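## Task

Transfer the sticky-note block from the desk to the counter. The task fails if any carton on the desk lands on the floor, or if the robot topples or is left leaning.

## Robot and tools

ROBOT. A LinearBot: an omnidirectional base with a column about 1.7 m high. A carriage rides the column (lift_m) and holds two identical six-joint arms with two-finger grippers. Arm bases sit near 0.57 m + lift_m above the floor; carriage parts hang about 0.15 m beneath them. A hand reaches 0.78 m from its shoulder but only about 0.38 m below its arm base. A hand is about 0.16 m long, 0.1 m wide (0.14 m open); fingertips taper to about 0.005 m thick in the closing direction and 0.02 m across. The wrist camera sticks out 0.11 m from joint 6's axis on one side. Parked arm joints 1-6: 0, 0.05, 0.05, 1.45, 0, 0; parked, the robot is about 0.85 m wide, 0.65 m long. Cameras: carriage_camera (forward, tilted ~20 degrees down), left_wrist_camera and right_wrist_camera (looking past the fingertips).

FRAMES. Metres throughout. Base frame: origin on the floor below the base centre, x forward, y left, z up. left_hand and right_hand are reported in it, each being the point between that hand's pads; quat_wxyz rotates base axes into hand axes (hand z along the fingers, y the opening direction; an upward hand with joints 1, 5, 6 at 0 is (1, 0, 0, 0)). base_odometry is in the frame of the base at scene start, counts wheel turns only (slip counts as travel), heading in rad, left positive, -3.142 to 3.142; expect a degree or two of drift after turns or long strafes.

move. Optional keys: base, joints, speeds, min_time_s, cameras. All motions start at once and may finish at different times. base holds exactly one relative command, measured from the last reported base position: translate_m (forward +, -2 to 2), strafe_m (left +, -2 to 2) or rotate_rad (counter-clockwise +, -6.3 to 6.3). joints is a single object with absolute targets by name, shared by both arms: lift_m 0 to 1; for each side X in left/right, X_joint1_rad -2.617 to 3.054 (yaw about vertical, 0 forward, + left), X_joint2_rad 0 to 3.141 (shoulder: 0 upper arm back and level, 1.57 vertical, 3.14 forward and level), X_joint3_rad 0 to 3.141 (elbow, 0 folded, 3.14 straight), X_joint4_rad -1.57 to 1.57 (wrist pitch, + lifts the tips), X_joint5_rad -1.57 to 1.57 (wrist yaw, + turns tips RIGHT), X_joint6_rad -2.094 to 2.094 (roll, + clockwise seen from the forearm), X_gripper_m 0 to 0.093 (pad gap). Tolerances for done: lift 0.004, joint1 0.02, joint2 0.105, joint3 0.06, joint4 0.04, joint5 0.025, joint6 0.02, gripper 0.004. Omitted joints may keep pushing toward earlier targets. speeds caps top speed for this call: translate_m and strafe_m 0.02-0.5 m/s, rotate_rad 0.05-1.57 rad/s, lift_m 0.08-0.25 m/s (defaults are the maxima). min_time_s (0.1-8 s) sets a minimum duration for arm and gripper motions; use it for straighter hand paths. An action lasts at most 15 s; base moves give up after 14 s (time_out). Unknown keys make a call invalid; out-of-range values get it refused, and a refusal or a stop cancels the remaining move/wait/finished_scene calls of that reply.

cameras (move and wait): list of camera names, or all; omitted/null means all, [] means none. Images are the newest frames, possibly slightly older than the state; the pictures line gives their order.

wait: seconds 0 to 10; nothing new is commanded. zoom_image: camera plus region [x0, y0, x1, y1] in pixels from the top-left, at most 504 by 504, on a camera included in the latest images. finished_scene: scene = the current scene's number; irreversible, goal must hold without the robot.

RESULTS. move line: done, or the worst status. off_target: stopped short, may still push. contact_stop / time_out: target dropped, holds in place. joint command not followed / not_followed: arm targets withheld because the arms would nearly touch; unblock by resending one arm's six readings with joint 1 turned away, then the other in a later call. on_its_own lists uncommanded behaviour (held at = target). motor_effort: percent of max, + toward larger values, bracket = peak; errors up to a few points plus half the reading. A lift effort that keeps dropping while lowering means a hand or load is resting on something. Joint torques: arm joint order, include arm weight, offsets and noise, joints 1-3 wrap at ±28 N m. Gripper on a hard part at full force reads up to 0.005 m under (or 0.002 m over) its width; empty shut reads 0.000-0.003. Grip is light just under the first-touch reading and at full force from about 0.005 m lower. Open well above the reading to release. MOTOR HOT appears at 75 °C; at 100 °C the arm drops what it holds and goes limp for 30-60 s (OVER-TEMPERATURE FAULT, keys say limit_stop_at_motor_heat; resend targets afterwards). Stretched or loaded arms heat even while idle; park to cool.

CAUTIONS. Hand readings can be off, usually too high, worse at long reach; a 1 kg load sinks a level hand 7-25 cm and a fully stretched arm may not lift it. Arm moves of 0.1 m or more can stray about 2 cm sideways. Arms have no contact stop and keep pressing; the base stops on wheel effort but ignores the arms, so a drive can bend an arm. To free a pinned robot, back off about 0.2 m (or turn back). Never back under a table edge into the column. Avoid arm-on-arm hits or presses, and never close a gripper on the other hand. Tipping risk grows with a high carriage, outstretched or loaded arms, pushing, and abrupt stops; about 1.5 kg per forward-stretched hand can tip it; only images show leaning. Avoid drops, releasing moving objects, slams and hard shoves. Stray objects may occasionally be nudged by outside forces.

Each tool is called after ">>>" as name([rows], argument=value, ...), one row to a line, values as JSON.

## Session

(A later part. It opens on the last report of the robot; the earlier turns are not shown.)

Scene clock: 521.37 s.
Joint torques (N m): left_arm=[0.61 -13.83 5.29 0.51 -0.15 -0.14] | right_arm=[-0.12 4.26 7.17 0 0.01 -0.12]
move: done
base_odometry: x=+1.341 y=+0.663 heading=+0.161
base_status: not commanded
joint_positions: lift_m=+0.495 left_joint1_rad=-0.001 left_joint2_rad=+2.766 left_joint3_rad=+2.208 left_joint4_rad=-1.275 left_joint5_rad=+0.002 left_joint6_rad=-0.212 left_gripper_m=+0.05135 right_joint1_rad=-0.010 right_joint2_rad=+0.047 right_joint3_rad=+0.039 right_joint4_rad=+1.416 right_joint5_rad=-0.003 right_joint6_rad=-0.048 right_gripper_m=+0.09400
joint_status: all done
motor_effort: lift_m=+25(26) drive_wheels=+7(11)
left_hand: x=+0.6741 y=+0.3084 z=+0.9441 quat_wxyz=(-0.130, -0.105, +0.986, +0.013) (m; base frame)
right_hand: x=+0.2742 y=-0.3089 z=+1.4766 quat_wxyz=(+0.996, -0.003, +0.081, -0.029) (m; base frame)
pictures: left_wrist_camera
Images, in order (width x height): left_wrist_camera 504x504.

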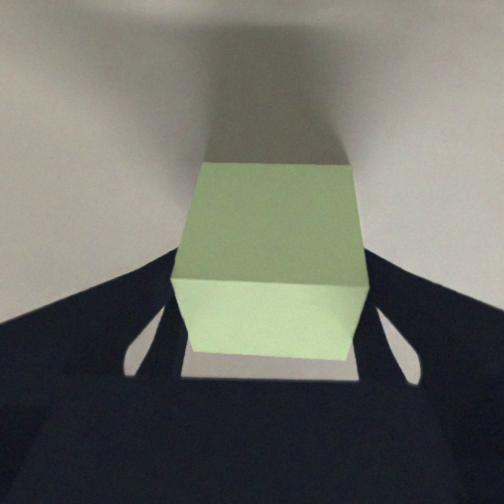

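>>> move(joints={"lift_m": 0.513}, speeds={"lift_m": 0.08}, cameras=["left_wrist_camera"])

>>> move(joints={"left_gripper_m": 0.062}, min_time_s=1.5, cameras=["left_wrist_camera"])

>>> move(joints={"left_gripper_m": 0.09}, min_time_s=1.0, cameras=["left_wrist_camera"])

Scene clock: 527.87 s.
Joint torques (N m): left_arm=[0.69 -15.8 5.29 0.03 -0.16 -0.13] | right_arm=[-0.13 4.23 7.19 0 0 -0.12]
move: done
base_odometry: x=+1.341 y=+0.663 heading=+0.161
base_status: not commanded
joint_positions: lift_m=+0.513 left_joint1_rad=-0.001 left_joint2_rad=+2.786 left_joint3_rad=+2.208 left_joint4_rad=-1.228 left_joint5_rad=+0.002 left_joint6_rad=-0.212 left_gripper_m=+0.05135 right_joint1_rad=-0.010 right_joint2_rad=+0.047 right_joint3_rad=+0.039 right_joint4_rad=+1.416 right_joint5_rad=-0.003 right_joint6_rad=-0.048 right_gripper_m=+0.09400
joint_status: all done
motor_effort: lift_m=+31(37) drive_wheels=+7(12)
left_hand: x=+0.6810 y=+0.3084 z=+0.9501 quat_wxyz=(-0.117, -0.105, +0.988, +0.012) (m; base frame)
right_hand: x=+0.2742 y=-0.3089 z=+1.4940 quat_wxyz=(+0.996, -0.003, +0.081, -0.029) (m; base frame)
pictures: left_wrist_camera
Images, in order (width x height): left_wrist_camera 504x504.

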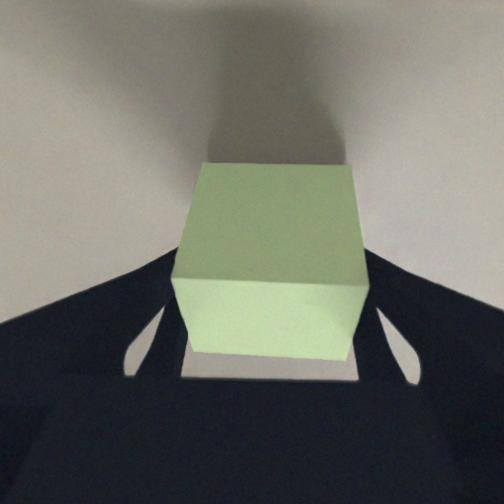

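Scene clock: 529.67 s.
Joint torques (N m): left_arm=[0.64 -15.92 5.31 0.03 -0.15 -0.14] | right_arm=[-0.12 4.23 7.21 0 0.01 -0.12]
move: done
base_odometry: x=+1.341 y=+0.663 heading=+0.161
base_status: not commanded
joint_positions: lift_m=+0.513 left_joint1_rad=-0.001 left_joint2_rad=+2.786 left_joint3_rad=+2.208 left_joint4_rad=-1.227 left_joint5_rad=+0.002 left_joint6_rad=-0.212 left_gripper_m=+0.06194 right_joint1_rad=-0.010 right_joint2_rad=+0.047 right_joint3_rad=+0.039 right_joint4_rad=+1.416 right_joint5_rad=-0.003 right_joint6_rad=-0.048 right_gripper_m=+0.09400
joint_status: all done
motor_effort: lift_m=+31(31) drive_wheels=+7(10)
left_hand: x=+0.6811 y=+0.3084 z=+0.9500 quat_wxyz=(-0.116, -0.105, +0.988, +0.011) (m; base frame)
right_hand: x=+0.2742 y=-0.3089 z=+1.4940 quat_wxyz=(+0.996, -0.003, +0.081, -0.029) (m; base frame)
pictures: left_wrist_camera
Images, in order (width x height): left_wrist_camera 504x504.

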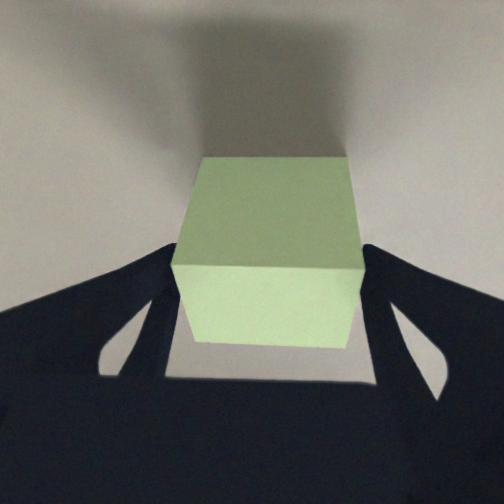

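Scene clock: 530.97 s.
Joint torques (N m): left_arm=[0.62 -15.91 5.31 0.03 -0.16 -0.14] | right_arm=[-0.13 4.26 7.19 0 -0.01 -0.12]
move: done
base_odometry: x=+1.341 y=+0.663 heading=+0.161
base_status: not commanded
joint_positions: lift_m=+0.513 left_joint1_rad=-0.001 left_joint2_rad=+2.786 left_joint3_rad=+2.208 left_joint4_rad=-1.227 left_joint5_rad=+0.002 left_joint6_rad=-0.212 left_gripper_m=+0.08992 right_joint1_rad=-0.010 right_joint2_rad=+0.047 right_joint3_rad=+0.039 right_joint4_rad=+1.416 right_joint5_rad=-0.003 right_joint6_rad=-0.048 right_gripper_m=+0.09400
joint_status: all done
motor_effort: lift_m=+31(31) drive_wheels=+7(9)
left_hand: x=+0.6811 y=+0.3084 z=+0.9500 quat_wxyz=(-0.116, -0.105, +0.988, +0.011) (m; base frame)
right_hand: x=+0.2742 y=-0.3089 z=+1.4940 quat_wxyz=(+0.996, -0.003, +0.081, -0.029) (m; base frame)
pictures: left_wrist_camera
Images, in order (width x height): left_wrist_camera 504x504.

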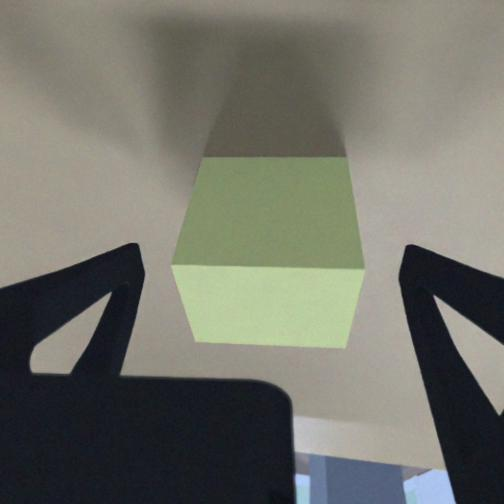

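>>> move(joints={"lift_m": 0.65}, speeds={"lift_m": 0.1}, cameras=["left_wrist_camera"])

>>> move(base={"translate_m": -0.3}, speeds={"translate_m": 0.25}, cameras=["carriage_camera"])

>>> move(joints={"left_joint1_rad": 0.0, "left_joint2_rad": 0.05, "left_joint3_rad": 0.05, "left_joint4_rad": 1.45, "left_joint5_rad": 0.0, "left_joint6_rad": 0.0}, min_time_s=3, cameras=["carriage_camera"])

Scene clock: 538.60 s.
Joint torques (N m): left_arm=[0.66 -16.39 5.33 -0.02 -0.15 -0.14] | right_arm=[-0.13 4.23 7.15 -0.01 0 -0.12]
move: done
base_odometry: x=+1.341 y=+0.663 heading=+0.161
base_status: not commanded
joint_positions: lift_m=+0.650 left_joint1_rad=-0.001 left_joint2_rad=+2.790 left_joint3_rad=+2.208 left_joint4_rad=-1.224 left_joint5_rad=+0.002 left_joint6_rad=-0.212 left_gripper_m=+0.08992 right_joint1_rad=-0.010 right_joint2_rad=+0.047 right_joint3_rad=+0.039 right_joint4_rad=+1.416 right_joint5_rad=-0.003 right_joint6_rad=-0.048 right_gripper_m=+0.09400
joint_status: all done
motor_effort: lift_m=+31(37) drive_wheels=+6(13)
left_hand: x=+0.6808 y=+0.3084 z=+1.0851 quat_wxyz=(-0.117, -0.105, +0.987, +0.012) (m; base frame)
right_hand: x=+0.2742 y=-0.3089 z=+1.6311 quat_wxyz=(+0.996, -0.003, +0.081, -0.029) (m; base frame)
pictures: left_wrist_camera
Images, in order (width x height): left_wrist_camera 504x504.

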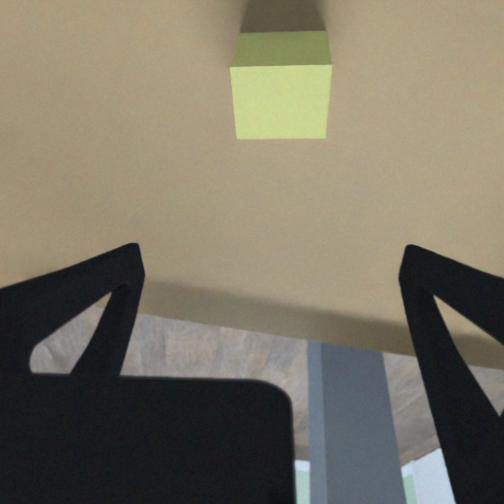

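Scene clock: 541.20 s.
Joint torques (N m): left_arm=[0.44 -16.27 5.34 -0.04 -0.16 -0.14] | right_arm=[-0.06 4.25 7.2 -0.02 0.01 -0.11]
move: done
base_odometry: x=+1.045 y=+0.615 heading=+0.162
base_status: done
joint_positions: lift_m=+0.650 left_joint1_rad=+0.000 left_joint2_rad=+2.790 left_joint3_rad=+2.208 left_joint4_rad=-1.221 left_joint5_rad=+0.002 left_joint6_rad=-0.212 left_gripper_m=+0.08992 right_joint1_rad=-0.010 right_joint2_rad=+0.047 right_joint3_rad=+0.039 right_joint4_rad=+1.418 right_joint5_rad=-0.003 right_joint6_rad=-0.048 right_gripper_m=+0.09400
joint_status: not commanded
motor_effort: lift_m=+31(31) drive_wheels=-9(21)
left_hand: x=+0.6816 y=+0.3086 z=+1.0849 quat_wxyz=(-0.115, -0.105, +0.988, +0.011) (m; base frame)
right_hand: x=+0.2738 y=-0.3089 z=+1.6311 quat_wxyz=(+0.996, -0.003, +0.080, -0.029) (m; base frame)
pictures: carriage_camera
Images, in order (width x height): carriage_camera 504x504.

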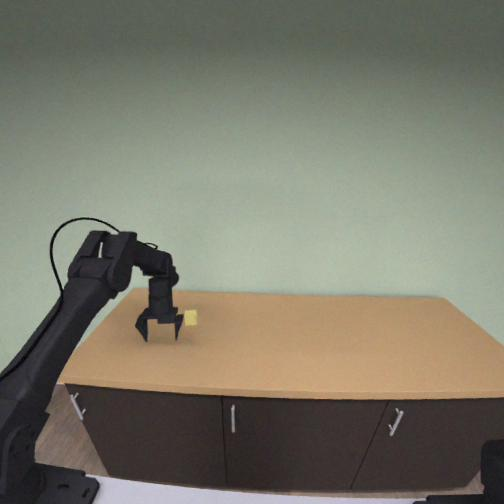

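Scene clock: 544.57 s.
Joint torques (N m): left_arm=[0.66 3.36 4.7 -0.01 -0.15 0.05] | right_arm=[-0.12 4.22 7.2 -0.03 0.01 -0.11]
move: done
base_odometry: x=+1.045 y=+0.615 heading=+0.162
base_status: not commanded
joint_positions: lift_m=+0.650 left_joint1_rad=+0.000 left_joint2_rad=+0.060 left_joint3_rad=+0.063 left_joint4_rad=+1.435 left_joint5_rad=+0.002 left_joint6_rad=-0.009 left_gripper_m=+0.08992 right_joint1_rad=-0.010 right_joint2_rad=+0.047 right_joint3_rad=+0.039 right_joint4_rad=+1.418 right_joint5_rad=-0.003 right_joint6_rad=-0.048 right_gripper_m=+0.09400
joint_status: all done
motor_effort: lift_m=+31(31) drive_wheels=-13(13)
left_hand: x=+0.2666 y=+0.3087 z=+1.6381 quat_wxyz=(+0.998, +0.001, +0.066, -0.005) (m; base frame)
right_hand: x=+0.2738 y=-0.3089 z=+1.6311 quat_wxyz=(+0.996, -0.003, +0.080, -0.029) (m; base frame)
pictures: carriage_camera
Images, in order (width x height): carriage_camera 504x504.

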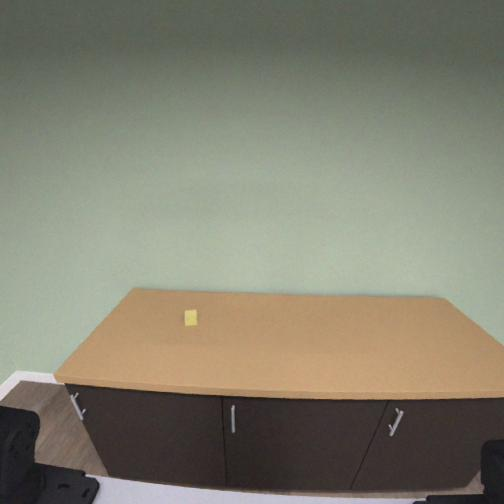

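>>> finished_scene(scene=1)

The scene is finished: the task was done.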